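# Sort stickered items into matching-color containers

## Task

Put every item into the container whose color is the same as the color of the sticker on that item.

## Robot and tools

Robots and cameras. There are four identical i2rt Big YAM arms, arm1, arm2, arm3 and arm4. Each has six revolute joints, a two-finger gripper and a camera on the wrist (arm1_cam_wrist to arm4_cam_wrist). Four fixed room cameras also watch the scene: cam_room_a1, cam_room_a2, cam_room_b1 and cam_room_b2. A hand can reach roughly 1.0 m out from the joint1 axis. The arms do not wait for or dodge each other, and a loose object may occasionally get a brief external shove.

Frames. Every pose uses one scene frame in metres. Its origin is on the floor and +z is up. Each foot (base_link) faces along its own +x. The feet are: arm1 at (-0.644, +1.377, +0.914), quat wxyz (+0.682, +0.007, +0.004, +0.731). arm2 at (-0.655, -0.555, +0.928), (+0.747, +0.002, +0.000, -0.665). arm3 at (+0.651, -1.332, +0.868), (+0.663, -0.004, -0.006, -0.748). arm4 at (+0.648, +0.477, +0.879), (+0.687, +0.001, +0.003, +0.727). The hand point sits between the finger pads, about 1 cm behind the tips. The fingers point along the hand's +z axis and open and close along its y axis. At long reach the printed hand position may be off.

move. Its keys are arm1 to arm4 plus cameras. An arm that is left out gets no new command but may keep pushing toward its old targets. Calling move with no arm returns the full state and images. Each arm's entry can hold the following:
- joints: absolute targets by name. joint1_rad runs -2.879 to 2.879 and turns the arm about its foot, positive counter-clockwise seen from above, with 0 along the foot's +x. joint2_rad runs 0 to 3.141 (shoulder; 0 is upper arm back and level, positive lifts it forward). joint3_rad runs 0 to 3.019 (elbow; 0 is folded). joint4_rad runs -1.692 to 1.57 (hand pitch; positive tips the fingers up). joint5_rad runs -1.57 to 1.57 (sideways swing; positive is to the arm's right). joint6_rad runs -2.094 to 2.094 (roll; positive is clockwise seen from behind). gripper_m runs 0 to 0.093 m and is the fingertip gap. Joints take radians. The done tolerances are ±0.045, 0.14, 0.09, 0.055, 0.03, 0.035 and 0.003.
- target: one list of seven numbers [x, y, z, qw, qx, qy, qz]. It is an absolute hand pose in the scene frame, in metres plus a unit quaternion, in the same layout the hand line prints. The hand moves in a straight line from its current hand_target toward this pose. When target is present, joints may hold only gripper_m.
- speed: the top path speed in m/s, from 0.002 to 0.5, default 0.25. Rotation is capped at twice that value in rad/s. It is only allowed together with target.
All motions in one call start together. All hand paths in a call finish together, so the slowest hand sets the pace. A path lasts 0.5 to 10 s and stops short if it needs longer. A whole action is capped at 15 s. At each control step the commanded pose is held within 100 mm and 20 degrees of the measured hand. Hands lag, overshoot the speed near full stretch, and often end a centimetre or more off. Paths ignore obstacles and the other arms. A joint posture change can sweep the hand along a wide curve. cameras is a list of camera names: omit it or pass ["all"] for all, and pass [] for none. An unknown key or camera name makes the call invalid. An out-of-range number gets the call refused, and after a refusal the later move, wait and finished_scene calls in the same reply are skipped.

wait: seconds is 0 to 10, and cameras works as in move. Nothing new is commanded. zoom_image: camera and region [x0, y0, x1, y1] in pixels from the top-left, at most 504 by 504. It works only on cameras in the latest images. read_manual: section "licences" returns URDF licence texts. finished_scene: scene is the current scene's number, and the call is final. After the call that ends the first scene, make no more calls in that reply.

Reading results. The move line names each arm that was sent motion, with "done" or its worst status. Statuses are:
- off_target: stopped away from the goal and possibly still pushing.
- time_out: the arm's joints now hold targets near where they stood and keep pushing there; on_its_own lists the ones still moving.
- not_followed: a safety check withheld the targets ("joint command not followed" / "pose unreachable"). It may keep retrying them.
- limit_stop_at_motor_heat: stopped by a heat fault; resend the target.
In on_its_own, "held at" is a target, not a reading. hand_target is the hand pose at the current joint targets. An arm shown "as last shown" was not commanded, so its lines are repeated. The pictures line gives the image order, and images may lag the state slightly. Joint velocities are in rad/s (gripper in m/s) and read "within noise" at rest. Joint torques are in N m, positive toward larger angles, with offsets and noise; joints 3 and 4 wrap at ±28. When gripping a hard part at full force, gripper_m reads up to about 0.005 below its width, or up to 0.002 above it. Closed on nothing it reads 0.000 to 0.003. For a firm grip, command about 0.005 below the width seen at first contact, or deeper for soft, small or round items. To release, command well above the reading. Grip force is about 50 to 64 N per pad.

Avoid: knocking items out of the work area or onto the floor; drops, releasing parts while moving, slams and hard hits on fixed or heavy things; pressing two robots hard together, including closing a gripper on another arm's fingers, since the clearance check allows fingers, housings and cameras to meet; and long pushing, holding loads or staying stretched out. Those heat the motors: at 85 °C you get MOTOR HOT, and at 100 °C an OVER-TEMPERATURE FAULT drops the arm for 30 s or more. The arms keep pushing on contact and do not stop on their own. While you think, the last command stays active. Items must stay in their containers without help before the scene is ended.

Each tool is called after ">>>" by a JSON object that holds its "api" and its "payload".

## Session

>>> {"api": "move", "payload": {"arm1": {"joints":{"joint1_rad":1.887,"joint2_rad":1.25,"joint3_rad":0.95,"joint4_rad":-0.65,"joint5_rad":0.23,"joint6_rad":0.328,"gripper_m":0.085}}, "arm2": {"joints":{"joint1_rad":-1.3,"joint2_rad":1.25,"joint3_rad":0.99,"joint4_rad":-0.7,"joint5_rad":0.2,"joint6_rad":0.3,"gripper_m":0.085}}, "arm3": {"joints":{"joint1_rad":1.69,"joint2_rad":1.1,"joint3_rad":1.2,"joint4_rad":-1.0,"joint5_rad":0,"joint6_rad":0,"gripper_m":0.085}}, "arm4": {"joints":{"joint1_rad":-1.3,"joint2_rad":1.1,"joint3_rad":1.3,"joint4_rad":-1.1,"joint5_rad":0,"joint6_rad":0,"gripper_m":0.085}}, "cameras": ["all"]}}

Scene clock: 1.93 s.
Joint torques (N m): arm1=[-2.02 -8.76 13.59 1.65 0.21 -0.04] | arm2=[0.91 -8.94 12.72 2.58 0.17 -0.07] | arm3=[1.44 -9.82 10.45 1.46 0.11 -0.1] | arm4=[1.03 -9.58 10.59 1.36 0.05 0.17]
Motor temperatures (°C): arm1=[20 23 27 23 21 21 21] | arm2=[23 24 26 22 22 20 23] | arm3=[24 23 23 23 24 23 23] | arm4=[22 22 24 22 24 21 24]
Heat: arm1: hottest joint3_rad 27 °C; arm2: hottest joint3_rad 26 °C; arm3: hottest joint1_rad 24 °C; arm4: hottest joint3_rad 24 °C.
move: arm1 done; arm2 done; arm3 done; arm4 done
Joint velocities: within noise
arm1.joint_positions: joint1_rad=+1.888 joint2_rad=+1.269 joint3_rad=+0.921 joint4_rad=-0.663 joint5_rad=+0.228 joint6_rad=+0.334 gripper_m=+0.08506
arm1.joint_status: all done
arm1.hand: x=-1.0844 y=+1.2395 z=+1.0964 quat_wxyz=(-0.007, +0.953, -0.006, -0.303) (m; scene frame)
arm1.hand_target: x=-1.0944 y=+1.2362 z=+1.1212 quat_wxyz=(+0.002, +0.944, -0.008, -0.330) (m; scene frame)
arm1.hand_status: not commanded
arm2.joint_positions: joint1_rad=-1.302 joint2_rad=+1.229 joint3_rad=+0.974 joint4_rad=-0.717 joint5_rad=+0.200 joint6_rad=+0.313 gripper_m=+0.08510
arm2.joint_status: all done
arm2.hand: x=-1.1006 y=-0.6988 z=+1.1385 quat_wxyz=(-0.009, -0.952, -0.006, +0.307) (m; scene frame)
arm2.hand_target: x=-1.1097 y=-0.7037 z=+1.1396 quat_wxyz=(-0.010, -0.950, -0.012, +0.313) (m; scene frame)
arm2.hand_status: not commanded
arm3.joint_positions: joint1_rad=+1.684 joint2_rad=+1.113 joint3_rad=+1.192 joint4_rad=-1.007 joint5_rad=-0.002 joint6_rad=+0.006 gripper_m=+0.08506
arm3.joint_status: all done
arm3.hand: x=+1.0955 y=-1.3304 z=+1.2001 quat_wxyz=(-0.317, -0.004, -0.948, +0.006) (m; scene frame)
arm3.hand_target: x=+1.0954 y=-1.3281 z=+1.2106 quat_wxyz=(-0.330, +0.001, -0.944, +0.007) (m; scene frame)
arm3.hand_status: not commanded
arm4.joint_positions: joint1_rad=-1.302 joint2_rad=+1.111 joint3_rad=+1.279 joint4_rad=-1.111 joint5_rad=+0.000 joint6_rad=-0.013 gripper_m=+0.08512
arm4.joint_status: all done
arm4.hand: x=+1.0638 y=+0.6177 z=+1.2402 quat_wxyz=(-0.303, +0.160, -0.938, -0.047) (m; scene frame)
arm4.hand_target: x=+1.0657 y=+0.6194 z=+1.2571 quat_wxyz=(-0.322, +0.154, -0.932, -0.052) (m; scene frame)
arm4.hand_status: not commanded
pictures: arm1_cam_wrist, arm2_cam_wrist, arm3_cam_wrist, arm4_cam_wrist, cam_room_a1, cam_room_a2, cam_room_b1, cam_room_b2
Images, in order (width x height): arm1_cam_wrist 672x504, arm2_cam_wrist 672x504, arm3_cam_wrist 672x504, arm4_cam_wrist 672x504, cam_room_a1 672x504, cam_room_a2 672x504, cam_room_b1 672x504, cam_room_b2 672x504.

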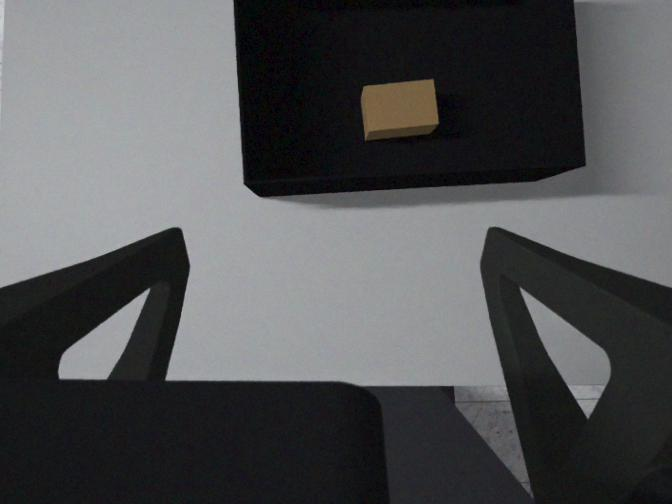

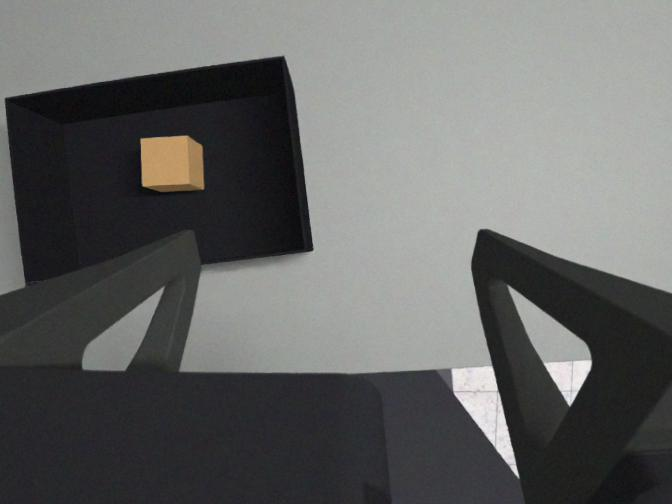

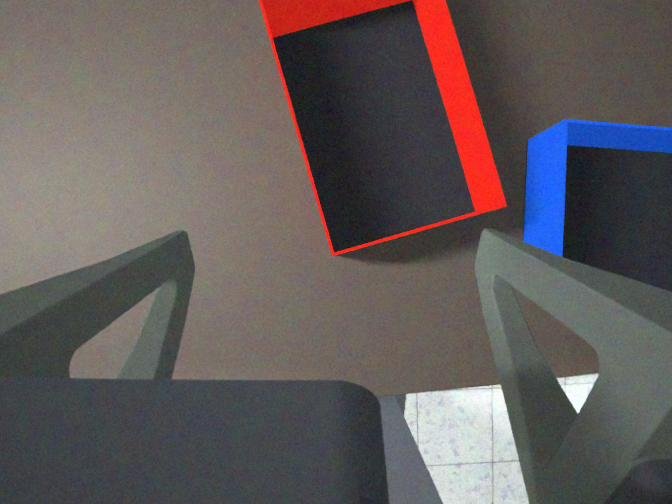

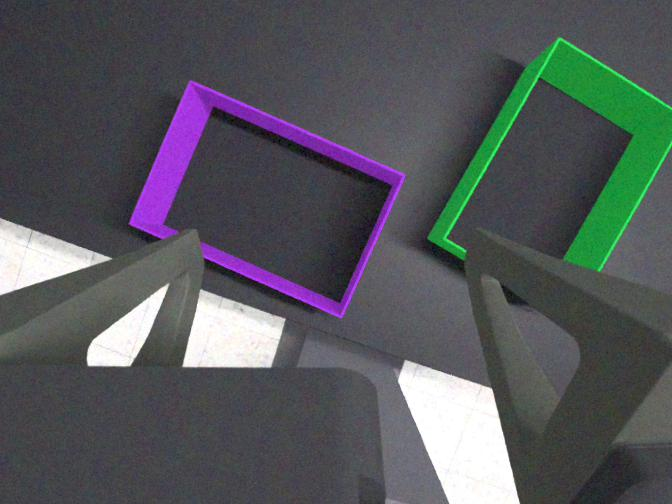

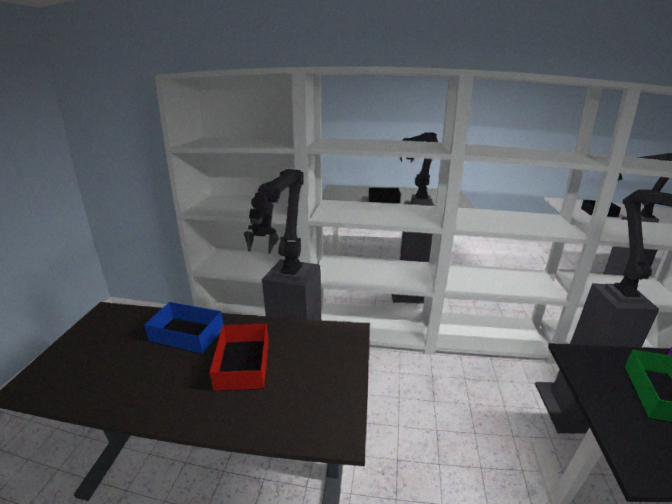

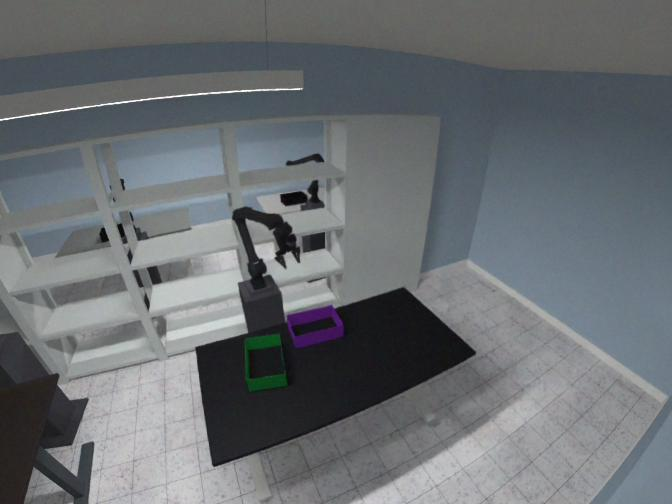

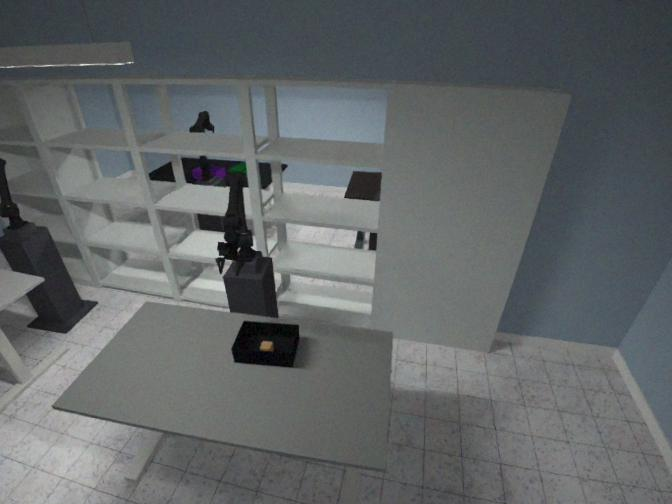

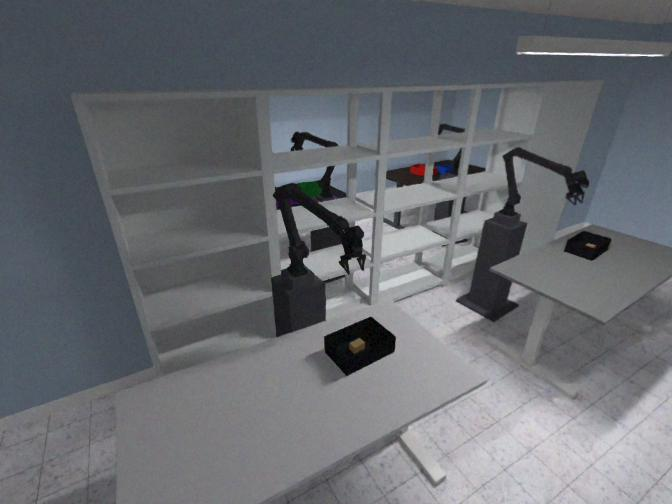

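>>> {"api": "zoom_image", "payload": {"camera": "cam_room_b1", "region": [230, 315, 306, 372]}}

>>> {"api": "zoom_image", "payload": {"camera": "cam_room_b2", "region": [320, 315, 400, 375]}}

>>> {"api": "zoom_image", "payload": {"camera": "cam_room_b2", "region": [560, 225, 620, 270]}}

>>> {"api": "move", "payload": {"arm1": {"target":[-1.215,1.300,0.95,0.0095,-0.9833,-0.0541,0.1733],"speed":0.4}, "arm2": {"target":[-1.185,-0.897,0.95,-0.0061,-0.9842,-0.0344,0.1735],"speed":0.4}, "arm3": {"joints":{"joint1_rad":0,"joint2_rad":0.8,"joint3_rad":1.15,"joint4_rad":-1.4,"joint5_rad":0,"joint6_rad":0}}, "arm4": {"joints":{"joint1_rad":0,"joint2_rad":0.8,"joint3_rad":1.15,"joint4_rad":-1.4,"joint5_rad":0,"joint6_rad":0}}, "cameras": ["arm1_cam_wrist","arm2_cam_wrist"]}}

Scaled by 6.632.

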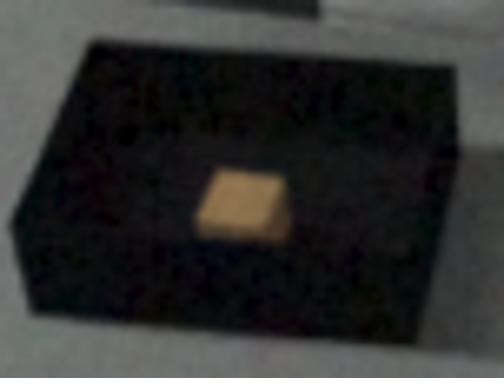

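Scaled by 6.300.

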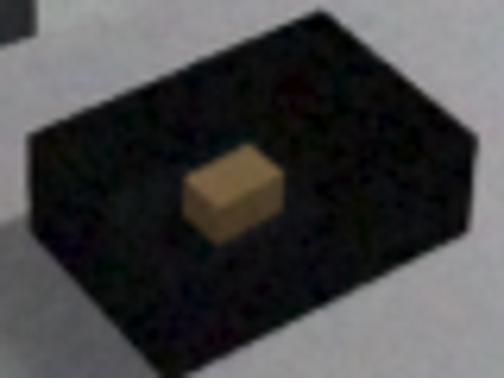

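Scaled by 8.400.

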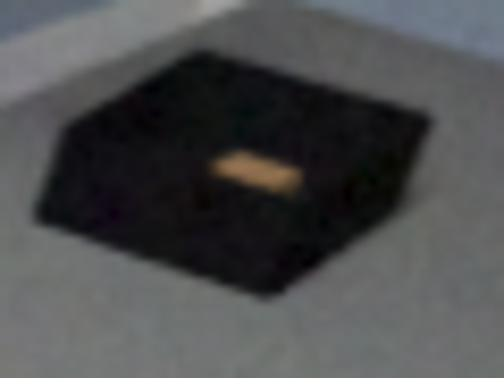

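Scene clock: 31.93 s.
Joint torques (N m): arm1=[-2.32 -13.04 13.68 0.65 0 -0.11] | arm2=[0.67 -19.49 13.63 0.7 0.08 0.21] | arm3=[0.62 -3.08 9.47 0.7 -0.02 -0.1] | arm4=[1.2 -2.49 9.42 0.29 0.1 0.16]
Motor temperatures (°C): arm1=[20 24 29 23 21 21 21] | arm2=[23 24 30 22 22 20 23] | arm3=[24 23 25 23 24 23 23] | arm4=[22 22 31 22 24 21 24]
Heat: arm1: hottest joint3_rad 29 °C; arm2: hottest joint3_rad 30 °C; arm3: hottest joint3_rad 25 °C; arm4: hottest joint3_rad 31 °C.
move: arm1 off_target; arm2 off_target; arm3 done; arm4 done
Joint velocities: within noise
arm1.joint_positions: joint1_rad=+1.654 joint2_rad=+1.825 joint3_rad=+1.162 joint4_rad=-0.622 joint5_rad=+0.048 joint6_rad=+0.040 gripper_m=+0.08506
arm1.joint_status: not commanded
arm1.hand: x=-1.1924 y=+1.3024 z=+0.9298 quat_wxyz=(-0.012, +0.987, +0.052, -0.152) (m; scene frame)
arm1.hand_target: x=-1.2139 y=+1.3001 z=+0.9507 quat_wxyz=(-0.010, +0.983, +0.054, -0.174) (m; scene frame)
arm1.hand_status: off_target (0.030 m and 2.5 deg from the pose sent, 0.205 m and 16.8 deg at the start)
arm2.joint_positions: joint1_rad=-1.064 joint2_rad=+1.946 joint3_rad=+1.368 joint4_rad=-0.710 joint5_rad=+0.181 joint6_rad=+0.511 gripper_m=+0.08510
arm2.joint_status: not commanded
arm2.hand: x=-1.1703 y=-0.8867 z=+0.9395 quat_wxyz=(+0.002, -0.985, -0.043, +0.165) (m; scene frame)
arm2.hand_target: x=-1.1844 y=-0.8966 z=+0.9504 quat_wxyz=(-0.007, -0.984, -0.034, +0.174) (m; scene frame)
arm2.hand_status: off_target (0.021 m and 1.7 deg from the pose sent, 0.286 m and 16.1 deg at the start)
arm3.joint_positions: joint1_rad=+0.010 joint2_rad=+0.805 joint3_rad=+1.148 joint4_rad=-1.392 joint5_rad=+0.001 joint6_rad=+0.006 gripper_m=+0.08506
arm3.joint_status: all done
arm3.hand: x=+0.6176 y=-1.6163 z=+1.2351 quat_wxyz=(-0.177, -0.721, -0.641, +0.196) (m; scene frame)
arm3.hand_target: x=+0.6153 y=-1.6133 z=+1.2368 quat_wxyz=(-0.176, -0.722, -0.639, +0.197) (m; scene frame)
arm3.hand_status: not commanded
arm4.joint_positions: joint1_rad=-0.002 joint2_rad=+0.796 joint3_rad=+1.139 joint4_rad=-1.388 joint5_rad=+0.000 joint6_rad=-0.011 gripper_m=+0.08512
arm4.joint_status: all done
arm4.hand: x=+0.6344 y=+0.7679 z=+1.2411 quat_wxyz=(-0.177, +0.705, -0.661, -0.189) (m; scene frame)
arm4.hand_target: x=+0.6338 y=+0.7671 z=+1.2437 quat_wxyz=(-0.174, +0.702, -0.664, -0.188) (m; scene frame)
arm4.hand_status: not commanded
pictures: arm1_cam_wrist, arm2_cam_wrist
Images, in order (width x height): arm1_cam_wrist 672x504, arm2_cam_wrist 672x504.

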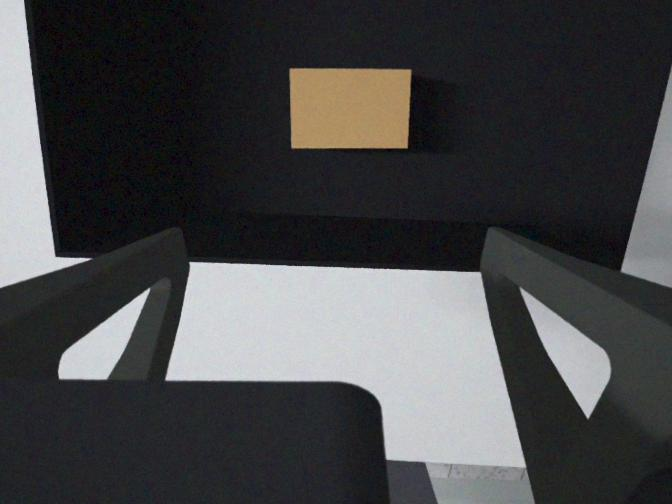

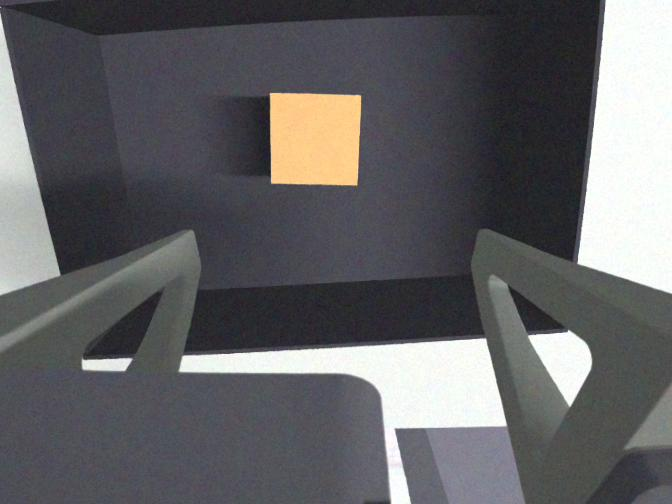

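>>> {"api": "move", "payload": {"arm1": {"target":[-1.232,1.305,0.825,0.0095,-0.9833,-0.0541,0.1733],"speed":0.3}, "arm2": {"target":[-1.198,-0.906,0.82,-0.0061,-0.9842,-0.0344,0.1735],"speed":0.3}, "cameras": ["arm1_cam_wrist","arm2_cam_wrist"]}}

Scene clock: 60.17 s.
Joint torques (N m): arm1=[-2.43 -15.68 10.43 1.31 -0.02 -0.04] | arm2=[0.73 -22.12 11.29 1.83 0.08 0.2] | arm3=[0.56 -3.14 9.47 0.73 -0.01 -0.1] | arm4=[1.03 -2.49 9.48 0.28 0.11 0.16]
Motor temperatures (°C): arm1=[20 24 31 23 21 21 21] | arm2=[23 25 31 22 22 20 23] | arm3=[24 23 26 23 24 23 23] | arm4=[22 22 33 22 24 21 24]
Heat: arm1: hottest joint3_rad 31 °C; arm2: hottest joint3_rad 31 °C; arm3: hottest joint3_rad 26 °C; arm4: hottest joint3_rad 33 °C.
move: arm1 off_target; arm2 off_target
Joint velocities: within noise
arm1.joint_positions: joint1_rad=+1.649 joint2_rad=+2.091 joint3_rad=+1.164 joint4_rad=-0.383 joint5_rad=+0.044 joint6_rad=+0.027 gripper_m=+0.08506
arm1.joint_status: not commanded
arm1.hand: x=-1.2030 y=+1.3033 z=+0.8031 quat_wxyz=(-0.012, +0.989, +0.056, -0.139) (m; scene frame)
arm1.hand_target: x=-1.2307 y=+1.3053 z=+0.8259 quat_wxyz=(-0.010, +0.983, +0.054, -0.173) (m; scene frame)
arm1.hand_status: off_target (0.036 m and 4.0 deg from the pose sent, 0.112 m and 2.5 deg at the start)
arm2.joint_positions: joint1_rad=-1.064 joint2_rad=+2.199 joint3_rad=+1.379 joint4_rad=-0.504 joint5_rad=+0.181 joint6_rad=+0.511 gripper_m=+0.08510
arm2.joint_status: not commanded
arm2.hand: x=-1.1768 y=-0.8911 z=+0.8062 quat_wxyz=(+0.011, -0.987, -0.045, +0.151) (m; scene frame)
arm2.hand_target: x=-1.1971 y=-0.9053 z=+0.8210 quat_wxyz=(-0.006, -0.984, -0.035, +0.173) (m; scene frame)
arm2.hand_status: off_target (0.029 m and 3.5 deg from the pose sent, 0.124 m and 1.7 deg at the start)
arm3, arm4: as last shown
arm3.joint_positions: joint1_rad=+0.010 joint2_rad=+0.805 joint3_rad=+1.148 joint4_rad=-1.393 joint5_rad=+0.001 joint6_rad=+0.006 gripper_m=+0.08506
arm3.hand: x=+0.6176 y=-1.6163 z=+1.2350 quat_wxyz=(-0.177, -0.721, -0.641, +0.195) (m; scene frame)
pictures: arm1_cam_wrist, arm2_cam_wrist
Images, in order (width x height): arm1_cam_wrist 672x504, arm2_cam_wrist 672x504.

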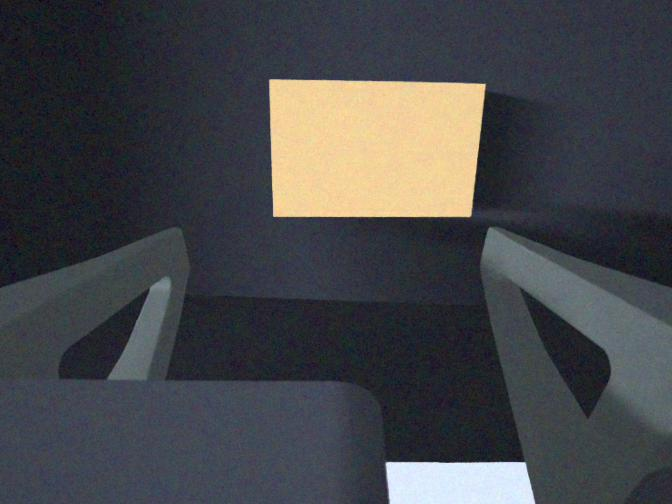

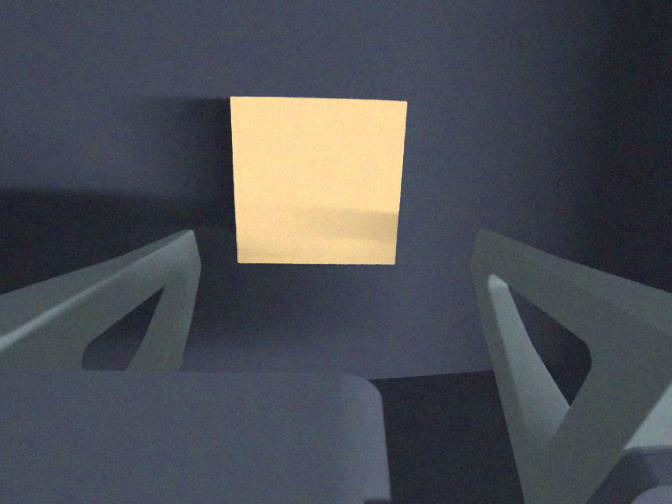

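>>> {"api": "move", "payload": {"arm1": {"target":[-1.244,1.318,0.768,0.0095,-0.9833,-0.0541,0.1733],"speed":0.2}, "arm2": {"target":[-1.206,-0.909,0.776,-0.0061,-0.9842,-0.0344,0.1735],"speed":0.2}, "cameras": ["arm1_cam_wrist","arm2_cam_wrist"]}}

Scene clock: 69.00 s.
Joint torques (N m): arm1=[-2.02 -15.62 9.77 1.4 -0.01 -0.06] | arm2=[0.44 -20.31 11.08 1.84 0.04 0.17] | arm3=[0.5 -3.14 9.44 0.72 -0.01 -0.11] | arm4=[0.73 -2.2 9.57 0.42 0.1 0.16]
Motor temperatures (°C): arm1=[20 25 32 23 21 21 21] | arm2=[23 25 31 22 22 20 23] | arm3=[24 23 26 23 24 23 23] | arm4=[22 22 33 22 24 21 24]
Heat: arm1: hottest joint3_rad 32 °C; arm2: hottest joint3_rad 31 °C; arm3: hottest joint3_rad 26 °C; arm4: hottest joint3_rad 33 °C.
move: arm1 off_target; arm2 off_target
Joint velocities: within noise
arm1.joint_positions: joint1_rad=+1.619 joint2_rad=+2.210 joint3_rad=+1.206 joint4_rad=-0.287 joint5_rad=+0.036 joint6_rad=+0.003 gripper_m=+0.08506
arm1.joint_status: not commanded
arm1.hand: x=-1.2187 y=+1.3175 z=+0.7562 quat_wxyz=(-0.011, +0.988, +0.054, -0.148) (m; scene frame)
arm1.hand_target: x=-1.2431 y=+1.3183 z=+0.7689 quat_wxyz=(-0.010, +0.983, +0.054, -0.173) (m; scene frame)
arm1.hand_status: off_target (0.028 m and 3.0 deg from the pose sent, 0.056 m and 3.9 deg at the start)
arm2.joint_positions: joint1_rad=-1.064 joint2_rad=+2.271 joint3_rad=+1.419 joint4_rad=-0.443 joint5_rad=+0.181 joint6_rad=+0.511 gripper_m=+0.08510
arm2.joint_status: not commanded
arm2.hand: x=-1.1899 y=-0.9004 z=+0.7789 quat_wxyz=(+0.003, -0.986, -0.043, +0.163) (m; scene frame)
arm2.hand_target: x=-1.2053 y=-0.9085 z=+0.7766 quat_wxyz=(-0.006, -0.984, -0.034, +0.174) (m; scene frame)
arm2.hand_status: off_target (0.018 m and 1.9 deg from the pose sent, 0.046 m and 3.5 deg at the start)
arm3, arm4: as last shown
pictures: arm1_cam_wrist, arm2_cam_wrist
Images, in order (width x height): arm1_cam_wrist 672x504, arm2_cam_wrist 672x504.

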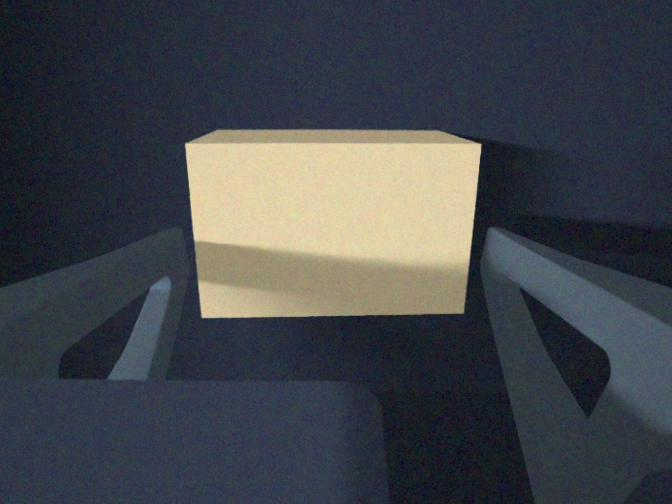

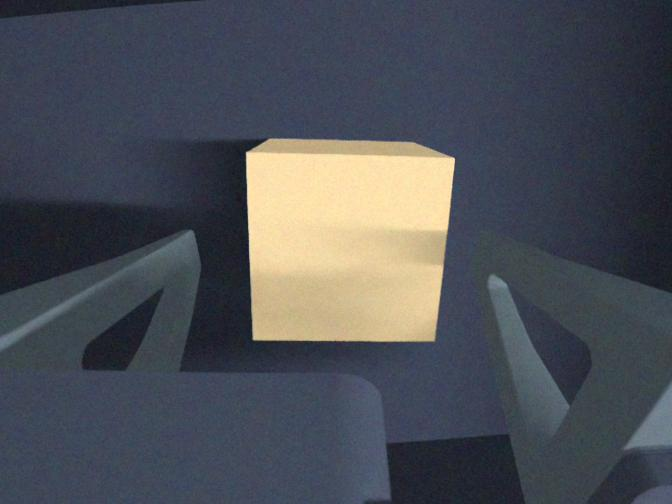

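>>> {"api": "move", "payload": {"arm1": {"target":[-1.243,1.317,0.755,0.0095,-0.9833,-0.0541,0.1733],"speed":0.2}, "arm2": {"target":[-1.204,-0.906,0.756,-0.0061,-0.9842,-0.0344,0.1735],"speed":0.2}, "cameras": []}}

>>> {"api": "move", "payload": {"arm1": {"joints":{"gripper_m":0.055}}, "arm2": {"joints":{"gripper_m":0.042}}, "cameras": ["arm1_cam_wrist","arm2_cam_wrist"]}}

Scene clock: 74.93 s.
Joint torques (N m): arm1=[-2.37 -14.21 9.78 1.36 -0.03 -0.02] | arm2=[0.32 -20.07 10.5 1.94 0.03 0.15] | arm3=[0.56 -3.19 9.47 0.76 -0.02 -0.11] | arm4=[0.97 -2.9 9.54 0.4 0.12 0.13]
Motor temperatures (°C): arm1=[20 25 32 23 21 21 21] | arm2=[23 26 32 22 22 20 23] | arm3=[24 23 26 23 24 23 23] | arm4=[22 22 34 22 24 21 24]
Heat: arm1: hottest joint3_rad 32 °C; arm2: hottest joint3_rad 32 °C; arm3: hottest joint3_rad 26 °C; arm4: hottest joint3_rad 34 °C.
move: arm1 off_target; arm2 off_target
Joint velocities: within noise
arm1.joint_positions: joint1_rad=+1.619 joint2_rad=+2.220 joint3_rad=+1.206 joint4_rad=-0.263 joint5_rad=+0.035 joint6_rad=+0.002 gripper_m=+0.08506
arm1.joint_status: not commanded
arm1.hand: x=-1.2213 y=+1.3171 z=+0.7520 quat_wxyz=(-0.011, +0.986, +0.054, -0.154) (m; scene frame)
arm1.hand_target: x=-1.2422 y=+1.3172 z=+0.7558 quat_wxyz=(-0.010, +0.983, +0.054, -0.173) (m; scene frame)
arm1.hand_status: off_target (0.022 m and 2.2 deg from the pose sent, 0.024 m and 3.0 deg at the start)
arm2.joint_positions: joint1_rad=-1.064 joint2_rad=+2.300 joint3_rad=+1.419 joint4_rad=-0.407 joint5_rad=+0.181 joint6_rad=+0.511 gripper_m=+0.08510
arm2.joint_status: not commanded
arm2.hand: x=-1.1902 y=-0.9006 z=+0.7639 quat_wxyz=(+0.001, -0.985, -0.043, +0.166) (m; scene frame)
arm2.hand_target: x=-1.2034 y=-0.9054 z=+0.7565 quat_wxyz=(-0.006, -0.984, -0.034, +0.174) (m; scene frame)
arm2.hand_status: off_target (0.017 m and 1.6 deg from the pose sent, 0.027 m and 1.9 deg at the start)
arm3, arm4: as last shown
pictures: none
No camera images: "cameras" was empty.

Scene clock: 75.50 s.
Joint torques (N m): arm1=[-1.96 -14.15 9.74 1.59 0.02 0] | arm2=[0.32 -19.96 10.5 1.88 0.11 0.16] | arm3=[0.56 -3.19 9.47 0.76 -0.02 -0.11] | arm4=[1.14 -2.2 9.4 0.4 0.1 0.17]
Motor temperatures (°C): arm1=[20 25 32 23 21 21 21] | arm2=[23 26 32 22 22 20 23] | arm3=[24 23 26 23 24 23 23] | arm4=[22 22 34 22 24 21 24]
Heat: arm1: hottest joint3_rad 32 °C; arm2: hottest joint3_rad 32 °C; arm3: hottest joint3_rad 26 °C; arm4: hottest joint3_rad 34 °C.
move: arm1 off_target; arm2 off_target
Joint velocities: within noise
arm1.joint_positions: joint1_rad=+1.619 joint2_rad=+2.220 joint3_rad=+1.206 joint4_rad=-0.263 joint5_rad=+0.035 joint6_rad=+0.002 gripper_m=+0.06887
arm1.joint_status: gripper_m off_target (ended at +0.06890, target +0.05500)
arm1.hand: x=-1.2216 y=+1.3171 z=+0.7521 quat_wxyz=(-0.011, +0.986, +0.054, -0.155) (m; scene frame)
arm1.hand_target: x=-1.2424 y=+1.3172 z=+0.7558 quat_wxyz=(-0.010, +0.983, +0.054, -0.174) (m; scene frame)
arm1.hand_status: not commanded
arm2.joint_positions: joint1_rad=-1.064 joint2_rad=+2.300 joint3_rad=+1.419 joint4_rad=-0.405 joint5_rad=+0.179 joint6_rad=+0.511 gripper_m=+0.05309
arm2.joint_status: gripper_m off_target (ended at +0.05312, target +0.04200)
arm2.hand: x=-1.1903 y=-0.9012 z=+0.7640 quat_wxyz=(+0.000, -0.985, -0.043, +0.166) (m; scene frame)
arm2.hand_target: x=-1.2034 y=-0.9055 z=+0.7565 quat_wxyz=(-0.006, -0.984, -0.034, +0.174) (m; scene frame)
arm2.hand_status: not commanded
arm3, arm4: as last shown
pictures: arm1_cam_wrist, arm2_cam_wrist
Images, in order (width x height): arm1_cam_wrist 672x504, arm2_cam_wrist 672x504.

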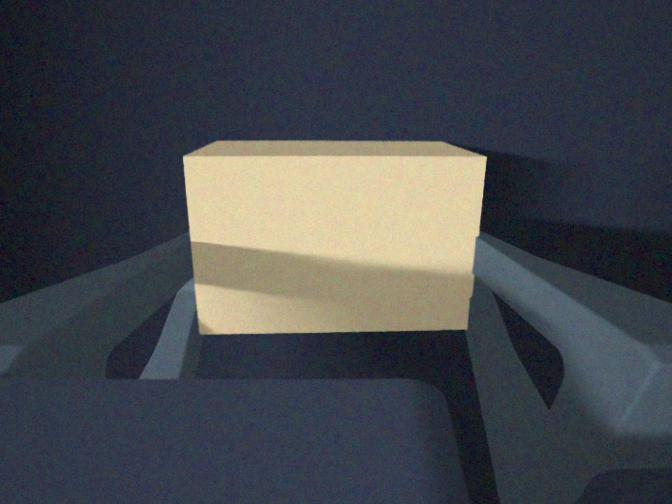

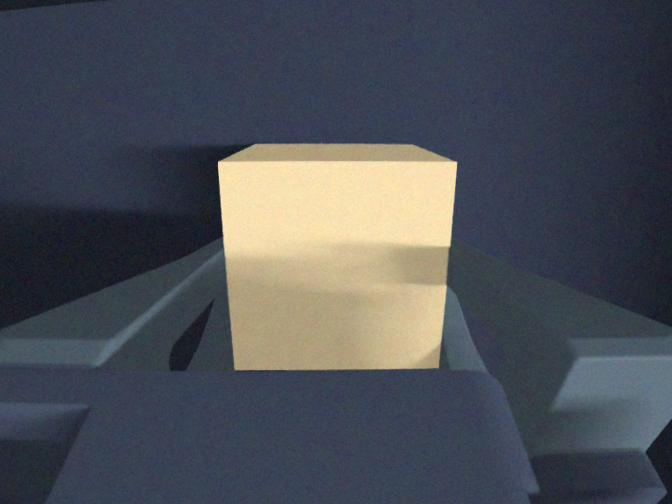

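>>> {"api": "move", "payload": {"arm1": {"target":[-1.15,1.310,1.0,0.0095,-0.9833,-0.0541,0.1733],"speed":0.3}, "arm2": {"target":[-1.12,-0.87,1.0,-0.0061,-0.9842,-0.0344,0.1735],"speed":0.3}, "cameras": []}}

>>> {"api": "move", "payload": {"arm1": {"joints":{"joint1_rad":1.62,"joint2_rad":0.9,"joint3_rad":1.15,"joint4_rad":-0.1,"joint5_rad":0,"joint6_rad":0}}, "arm2": {"joints":{"joint1_rad":-1.3,"joint2_rad":0.9,"joint3_rad":1.15,"joint4_rad":-0.1,"joint5_rad":0,"joint6_rad":0}}, "cameras": ["cam_room_b1","cam_room_b2","arm1_cam_wrist","arm2_cam_wrist"]}}

Scene clock: 84.13 s.
Joint torques (N m): arm1=[-1.14 -11.11 10.19 0.72 0.14 0.11] | arm2=[1.26 -17.49 9.17 0.88 0.38 0.21] | arm3=[0.67 -3.25 9.46 0.7 -0.02 -0.11] | arm4=[1.03 -2.49 9.47 0.43 0.1 0.17]
Motor temperatures (°C): arm1=[20 25 32 23 21 21 21] | arm2=[23 26 32 22 22 20 23] | arm3=[24 23 27 23 24 23 23] | arm4=[22 22 34 22 24 21 24]
Heat: arm1: hottest joint3_rad 32 °C; arm2: hottest joint3_rad 32 °C; arm3: hottest joint3_rad 27 °C; arm4: hottest joint3_rad 34 °C.
move: arm1 done; arm2 off_target
Joint velocities: within noise
arm1.joint_positions: joint1_rad=+1.640 joint2_rad=+1.604 joint3_rad=+1.068 joint4_rad=-0.699 joint5_rad=+0.043 joint6_rad=+0.023 gripper_m=+0.06887
arm1.joint_status: not commanded
arm1.hand: x=-1.1508 y=+1.3145 z=+0.9995 quat_wxyz=(-0.010, +0.983, +0.053, -0.176) (m; scene frame)
arm1.hand_target: x=-1.1500 y=+1.3101 z=+1.0001 quat_wxyz=(-0.009, +0.983, +0.054, -0.173) (m; scene frame)
arm1.hand_status: done (0.005 m and 0.3 deg from the pose sent, 0.258 m and 2.2 deg at the start)
arm2.joint_positions: joint1_rad=-1.041 joint2_rad=+1.737 joint3_rad=+1.250 joint4_rad=-0.759 joint5_rad=+0.185 joint6_rad=+0.541 gripper_m=+0.05309
arm2.joint_status: not commanded
arm2.hand: x=-1.1275 y=-0.8715 z=+1.0078 quat_wxyz=(-0.013, -0.982, -0.037, +0.183) (m; scene frame)
arm2.hand_target: x=-1.1200 y=-0.8700 z=+1.0001 quat_wxyz=(-0.006, -0.984, -0.035, +0.174) (m; scene frame)
arm2.hand_status: off_target (0.011 m and 1.5 deg from the pose sent, 0.248 m and 1.5 deg at the start)
arm3, arm4: as last shown
pictures: none
No camera images: "cameras" was empty.

Scene clock: 85.73 s.
Joint torques (N m): arm1=[-3.14 -2.08 14 1.99 -0.05 -0.04] | arm2=[0.91 -5.48 13.37 2.85 -0.1 -0.08] | arm3=[0.56 -3.19 9.46 0.7 -0.02 -0.1] | arm4=[0.97 -2.49 9.48 0.38 0.11 0.14]
Motor temperatures (°C): arm1=[20 25 32 23 21 21 21] | arm2=[23 26 32 22 22 20 23] | arm3=[24 23 27 23 24 23 23] | arm4=[22 22 34 22 24 21 24]
Heat: arm1: hottest joint3_rad 32 °C; arm2: hottest joint3_rad 32 °C; arm3: hottest joint3_rad 27 °C; arm4: hottest joint3_rad 34 °C.
move: arm1 done; arm2 done
Joint velocities: within noise
arm1.joint_positions: joint1_rad=+1.630 joint2_rad=+0.904 joint3_rad=+1.128 joint4_rad=-0.108 joint5_rad=+0.002 joint6_rad=+0.008 gripper_m=+0.06887
arm1.joint_status: all done
arm1.hand: x=-1.0906 y=+1.3177 z=+1.5047 quat_wxyz=(+0.049, +0.658, +0.041, -0.750) (m; scene frame)
arm1.hand_target: x=-1.0865 y=+1.3226 z=+1.5216 quat_wxyz=(+0.044, +0.645, +0.040, -0.762) (m; scene frame)
arm1.hand_status: not commanded
arm2.joint_positions: joint1_rad=-1.302 joint2_rad=+0.894 joint3_rad=+1.133 joint4_rad=-0.109 joint5_rad=+0.002 joint6_rad=+0.014 gripper_m=+0.05309
arm2.joint_status: all done
arm2.hand: x=-1.0778 y=-0.7275 z=+1.5176 quat_wxyz=(-0.148, -0.649, -0.122, +0.736) (m; scene frame)
arm2.hand_target: x=-1.0778 y=-0.7289 z=+1.5276 quat_wxyz=(-0.145, -0.641, -0.127, +0.743) (m; scene frame)
arm2.hand_status: not commanded
arm3, arm4: as last shown
pictures: arm1_cam_wrist, arm2_cam_wrist, cam_room_b1, cam_room_b2
Images, in order (width x height): arm1_cam_wrist 672x504, arm2_cam_wrist 672x504, cam_room_b1 672x504, cam_room_b2 672x504.

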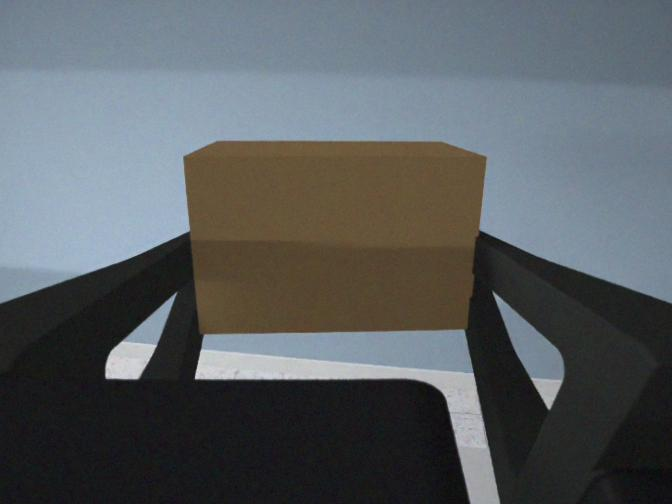

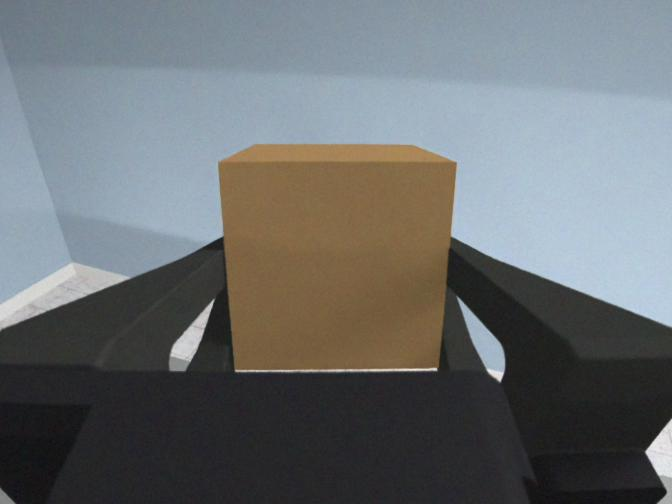

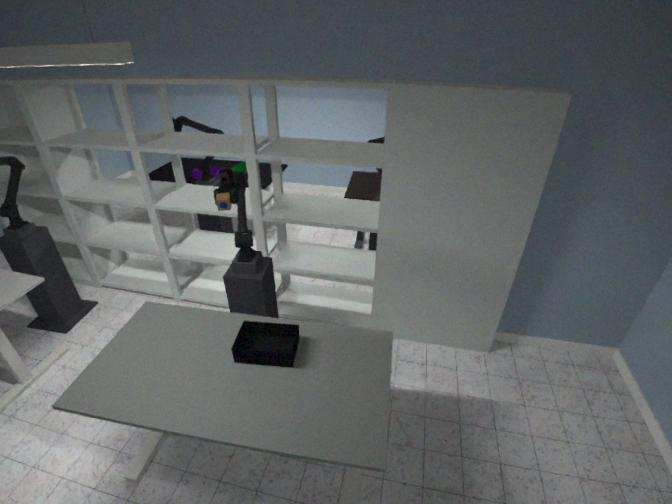

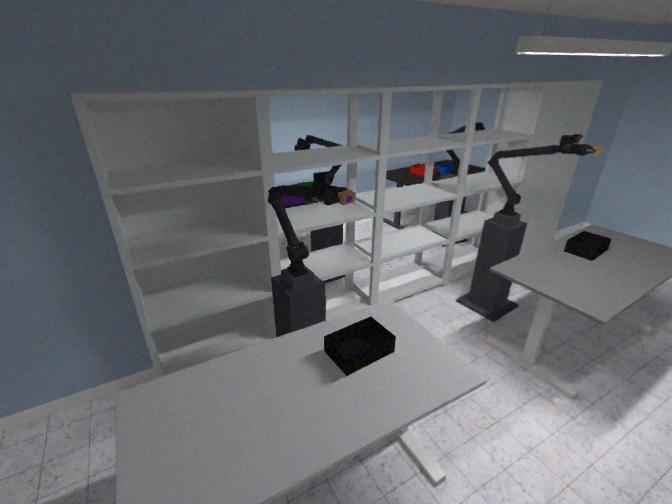

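>>> {"api": "zoom_image", "payload": {"camera": "cam_room_b1", "region": [205, 180, 245, 215]}}

>>> {"api": "zoom_image", "payload": {"camera": "cam_room_b2", "region": [320, 175, 370, 215]}}

>>> {"api": "move", "payload": {"arm1": {"joints":{"joint1_rad":0,"joint2_rad":0.8,"joint3_rad":1.15,"joint4_rad":-1.4,"joint5_rad":0,"joint6_rad":0}}, "arm2": {"joints":{"joint1_rad":0.1,"joint2_rad":0.8,"joint3_rad":1.15,"joint4_rad":-1.4,"joint5_rad":0,"joint6_rad":0}}, "cameras": []}}

Scaled by 12.600.

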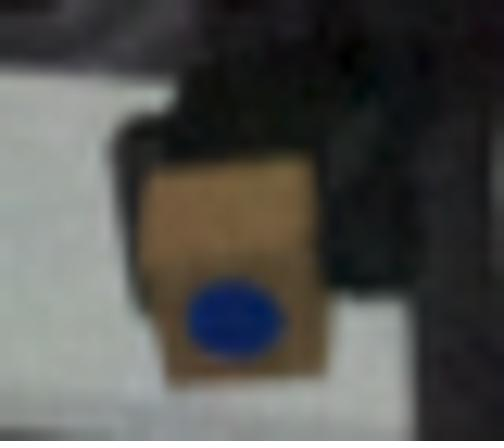

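Scaled by 10.080.

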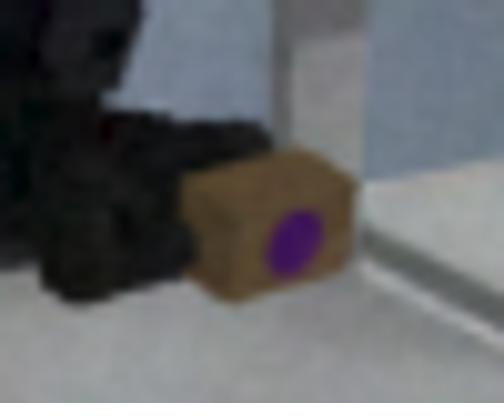

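Scene clock: 91.27 s.
Joint torques (N m): arm1=[-1.79 -0.67 12.85 0.99 -0.04 0] | arm2=[1.08 -3.84 12.48 1.24 0.07 -0.06] | arm3=[0.56 -3.25 9.47 0.72 -0.01 -0.11] | arm4=[0.97 -2.32 9.46 0.39 0.1 0.18]
Motor temperatures (°C): arm1=[20 25 32 23 21 21 22] | arm2=[23 26 33 22 22 20 23] | arm3=[24 23 27 23 24 23 23] | arm4=[22 22 34 22 24 21 24]
Heat: arm1: hottest joint3_rad 32 °C; arm2: hottest joint3_rad 33 °C; arm3: hottest joint3_rad 27 °C; arm4: hottest joint3_rad 34 °C.
move: arm1 done; arm2 done
Joint velocities: within noise
arm1.joint_positions: joint1_rad=+0.005 joint2_rad=+0.807 joint3_rad=+1.128 joint4_rad=-1.392 joint5_rad=+0.002 joint6_rad=+0.006 gripper_m=+0.06890
arm1.joint_status: all done
arm1.hand: x=-0.6589 y=+1.6659 z=+1.2690 quat_wxyz=(-0.164, +0.706, -0.663, -0.188) (m; scene frame)
arm1.hand_target: x=-0.6574 y=+1.6646 z=+1.2804 quat_wxyz=(-0.171, +0.705, -0.660, -0.195) (m; scene frame)
arm1.hand_status: not commanded
arm2.joint_positions: joint1_rad=+0.097 joint2_rad=+0.801 joint3_rad=+1.133 joint4_rad=-1.388 joint5_rad=-0.002 joint6_rad=+0.013 gripper_m=+0.05309
arm2.joint_status: all done
arm2.hand: x=-0.5944 y=-0.8400 z=+1.2856 quat_wxyz=(-0.199, -0.612, -0.749, +0.156) (m; scene frame)
arm2.hand_target: x=-0.5941 y=-0.8387 z=+1.2927 quat_wxyz=(-0.200, -0.606, -0.753, +0.160) (m; scene frame)
arm2.hand_status: not commanded
arm3, arm4: as last shown
pictures: none
No camera images: "cameras" was empty.

>>> {"api": "move", "payload": {"arm1": {"joints":{"joint1_rad":-2.25}}, "arm2": {"joints":{"joint1_rad":0.95}}, "arm3": {"joints":{"joint1_rad":-1.99}}, "arm4": {"joints":{"joint1_rad":0.93}}, "cameras": []}}

>>> {"api": "move", "payload": {"arm1": {"target":[0.016,0.92,1.10,0.1656,0.2961,0.9392,-0.0522],"speed":0.35}, "arm2": {"target":[0.010,-0.926,1.10,0.1597,0.2478,0.9547,-0.0414],"speed":0.35}, "cameras": ["arm1_cam_wrist","arm2_cam_wrist"]}}

>>> {"api": "move", "payload": {"arm1": {"target":[0.016,0.92,1.060,0.1656,0.2961,0.9392,-0.0522],"speed":0.1}, "arm2": {"target":[0.010,-0.926,1.045,0.1597,0.2478,0.9547,-0.0414],"speed":0.1}, "cameras": ["arm1_cam_wrist","arm2_cam_wrist"]}}

Scene clock: 101.30 s.
Joint torques (N m): arm1=[-1.79 -1.08 12.92 0.92 -0.12 -0.03] | arm2=[1.08 -3.84 12.49 1.31 0 -0.06] | arm3=[0.73 -3.55 9.48 0.66 -0.04 -0.11] | arm4=[1.26 -2.32 9.42 0.46 0.06 0.13]
Motor temperatures (°C): arm1=[20 25 32 23 21 21 22] | arm2=[23 26 33 22 22 20 24] | arm3=[24 23 27 23 24 23 23] | arm4=[22 22 35 22 24 21 24]
Heat: arm1: hottest joint3_rad 32 °C; arm2: hottest joint3_rad 33 °C; arm3: hottest joint3_rad 27 °C; arm4: hottest joint3_rad 35 °C.
move: arm1 done; arm2 done; arm3 done; arm4 done
Joint velocities: within noise
arm1.joint_positions: joint1_rad=-2.244 joint2_rad=+0.807 joint3_rad=+1.128 joint4_rad=-1.392 joint5_rad=+0.002 joint6_rad=+0.006 gripper_m=+0.06894
arm1.joint_status: all done
arm1.hand: x=-0.3999 y=+1.2107 z=+1.2637 quat_wxyz=(-0.228, -0.291, -0.926, +0.075) (m; scene frame)
arm1.hand_target: x=-0.4017 y=+1.2103 z=+1.2752 quat_wxyz=(-0.238, -0.290, -0.924, +0.078) (m; scene frame)
arm1.hand_status: not commanded
arm2.joint_positions: joint1_rad=+0.946 joint2_rad=+0.801 joint3_rad=+1.133 joint4_rad=-1.389 joint5_rad=+0.000 joint6_rad=+0.013 gripper_m=+0.05309
arm2.joint_status: all done
arm2.hand: x=-0.4024 y=-0.6977 z=+1.2863 quat_wxyz=(-0.247, -0.249, -0.935, +0.060) (m; scene frame)
arm2.hand_target: x=-0.4030 y=-0.6963 z=+1.2934 quat_wxyz=(-0.250, -0.241, -0.936, +0.062) (m; scene frame)
arm2.hand_status: not commanded
arm3.joint_positions: joint1_rad=-1.980 joint2_rad=+0.805 joint3_rad=+1.148 joint4_rad=-1.393 joint5_rad=+0.001 joint6_rad=+0.005 gripper_m=+0.08506
arm3.joint_status: all done
arm3.hand: x=+0.3994 y=-1.1786 z=+1.2288 quat_wxyz=(+0.061, -0.932, +0.258, +0.246) (m; scene frame)
arm3.hand_target: x=+0.4030 y=-1.1778 z=+1.2305 quat_wxyz=(+0.062, -0.932, +0.259, +0.246) (m; scene frame)
arm3.hand_status: not commanded
arm4.joint_positions: joint1_rad=+0.927 joint2_rad=+0.796 joint3_rad=+1.139 joint4_rad=-1.388 joint5_rad=+0.000 joint6_rad=-0.011 gripper_m=+0.08512
arm4.joint_status: all done
arm4.hand: x=+0.4086 y=+0.6394 z=+1.2427 quat_wxyz=(-0.074, +0.925, -0.275, -0.251) (m; scene frame)
arm4.hand_target: x=+0.4089 y=+0.6384 z=+1.2452 quat_wxyz=(-0.072, +0.925, -0.279, -0.248) (m; scene frame)
arm4.hand_status: not commanded
pictures: none
No camera images: "cameras" was empty.

Scene clock: 103.97 s.
Joint torques (N m): arm1=[-2.26 -21.36 16.94 0.62 -0.06 0.05] | arm2=[0.91 -23.71 16.59 0.85 0.16 -0.05] | arm3=[0.62 -3.72 9.51 0.65 -0.03 -0.11] | arm4=[1.26 -2.37 9.55 0.53 0.07 0.16]
Motor temperatures (°C): arm1=[20 25 33 23 21 21 22] | arm2=[23 26 33 22 22 20 24] | arm3=[24 23 27 23 24 23 23] | arm4=[22 22 35 22 24 21 24]
Heat: arm1: hottest joint3_rad 33 °C; arm2: hottest joint3_rad 33 °C; arm3: hottest joint3_rad 27 °C; arm4: hottest joint3_rad 35 °C.
move: arm1 off_target; arm2 off_target
Joint velocities: within noise
arm1.joint_positions: joint1_rad=-2.244 joint2_rad=+2.339 joint3_rad=+2.480 joint4_rad=-1.397 joint5_rad=-0.003 joint6_rad=+0.006 gripper_m=+0.06894
arm1.joint_status: not commanded
arm1.hand: x=+0.0079 y=+0.9284 z=+1.0762 quat_wxyz=(-0.143, -0.296, -0.943, +0.046) (m; scene frame)
arm1.hand_target: x=+0.0147 y=+0.9208 z=+1.1001 quat_wxyz=(-0.167, -0.296, -0.939, +0.053) (m; scene frame)
arm1.hand_status: off_target (0.027 m and 2.8 deg from the pose sent, 0.533 m and 7.8 deg at the start)
arm2.joint_positions: joint1_rad=+0.946 joint2_rad=+2.172 joint3_rad=+2.146 joint4_rad=-1.244 joint5_rad=+0.000 joint6_rad=+0.013 gripper_m=+0.05309
arm2.joint_status: not commanded
arm2.hand: x=-0.0025 y=-0.9193 z=+1.0857 quat_wxyz=(-0.146, -0.254, -0.955, +0.035) (m; scene frame)
arm2.hand_target: x=+0.0091 y=-0.9254 z=+1.1002 quat_wxyz=(-0.161, -0.248, -0.954, +0.042) (m; scene frame)
arm2.hand_status: off_target (0.020 m and 1.9 deg from the pose sent, 0.507 m and 10.5 deg at the start)
arm3, arm4: as last shown
pictures: arm1_cam_wrist, arm2_cam_wrist
Images, in order (width x height): arm1_cam_wrist 672x504, arm2_cam_wrist 672x504.

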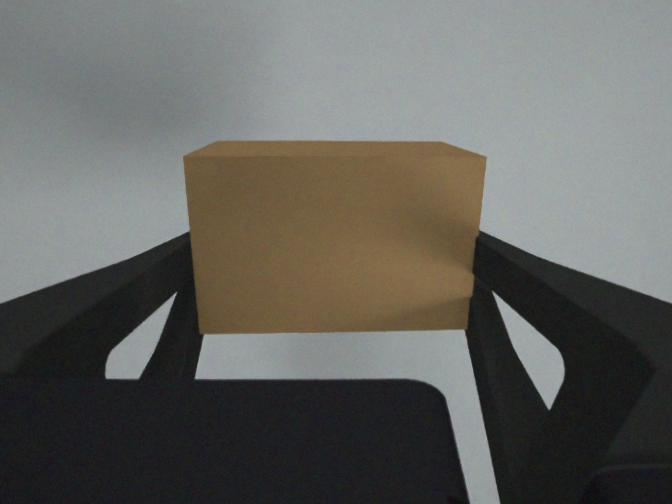

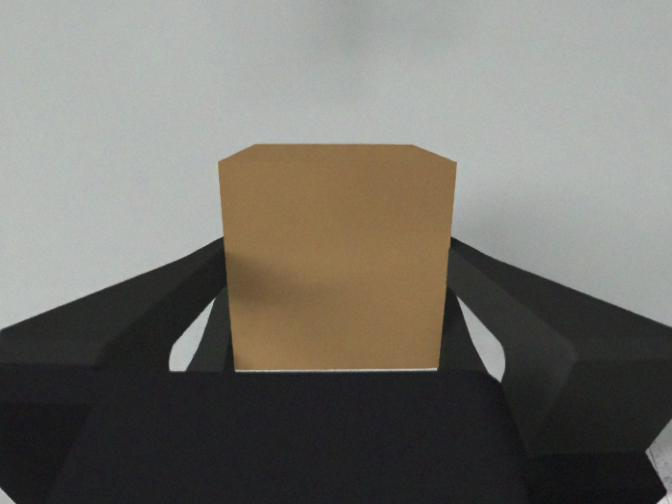

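Scene clock: 105.13 s.
Joint torques (N m): arm1=[-1.55 -22.48 11.59 1.55 -0.08 0.02] | arm2=[0.85 -23.18 10.7 2.17 0.13 -0.06] | arm3=[0.56 -3.55 9.52 0.68 -0.03 -0.1] | arm4=[1.03 -2.61 9.47 0.39 0.11 0.14]
Motor temperatures (°C): arm1=[20 25 33 23 21 21 22] | arm2=[23 26 33 22 22 20 24] | arm3=[24 23 27 23 24 23 23] | arm4=[22 22 35 22 24 21 24]
Heat: arm1: hottest joint3_rad 33 °C; arm2: hottest joint3_rad 33 °C; arm3: hottest joint3_rad 27 °C; arm4: hottest joint3_rad 35 °C.
move: arm1 off_target; arm2 off_target
Joint velocities: within noise
arm1.joint_positions: joint1_rad=-2.244 joint2_rad=+2.339 joint3_rad=+2.402 joint4_rad=-1.303 joint5_rad=-0.003 joint6_rad=+0.006 gripper_m=+0.06894
arm1.joint_status: not commanded
arm1.hand: x=+0.0129 y=+0.9247 z=+1.0476 quat_wxyz=(-0.150, -0.296, -0.942, +0.048) (m; scene frame)
arm1.hand_target: x=+0.0158 y=+0.9201 z=+1.0600 quat_wxyz=(-0.166, -0.296, -0.939, +0.052) (m; scene frame)
arm1.hand_status: off_target (0.014 m and 1.9 deg from the pose sent, 0.020 m and 2.8 deg at the start)
arm2.joint_positions: joint1_rad=+0.946 joint2_rad=+2.176 joint3_rad=+2.095 joint4_rad=-1.142 joint5_rad=+0.000 joint6_rad=+0.013 gripper_m=+0.05309
arm2.joint_status: not commanded
arm2.hand: x=+0.0072 y=-0.9246 z=+1.0675 quat_wxyz=(-0.168, -0.254, -0.952, +0.041) (m; scene frame)
arm2.hand_target: x=+0.0093 y=-0.9256 z=+1.0450 quat_wxyz=(-0.160, -0.248, -0.955, +0.041) (m; scene frame)
arm2.hand_status: off_target (0.023 m and 1.2 deg from the pose sent, 0.043 m and 2.0 deg at the start)
arm3, arm4: as last shown
pictures: arm1_cam_wrist, arm2_cam_wrist
Images, in order (width x height): arm1_cam_wrist 672x504, arm2_cam_wrist 672x504.

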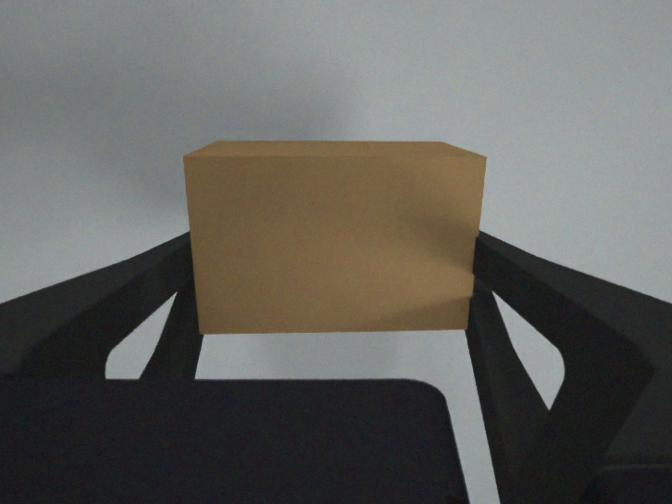

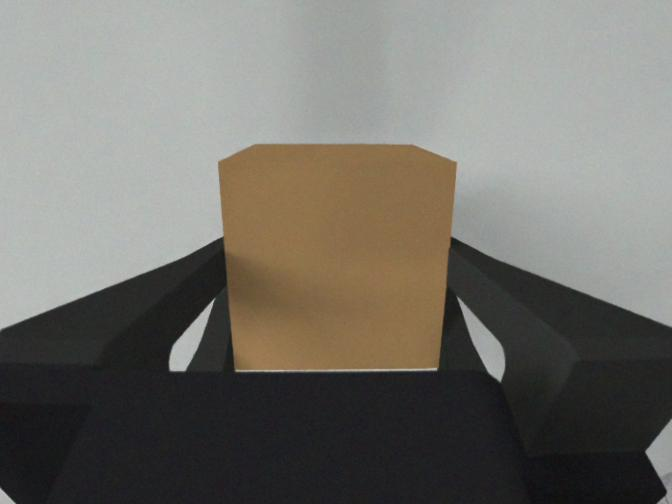

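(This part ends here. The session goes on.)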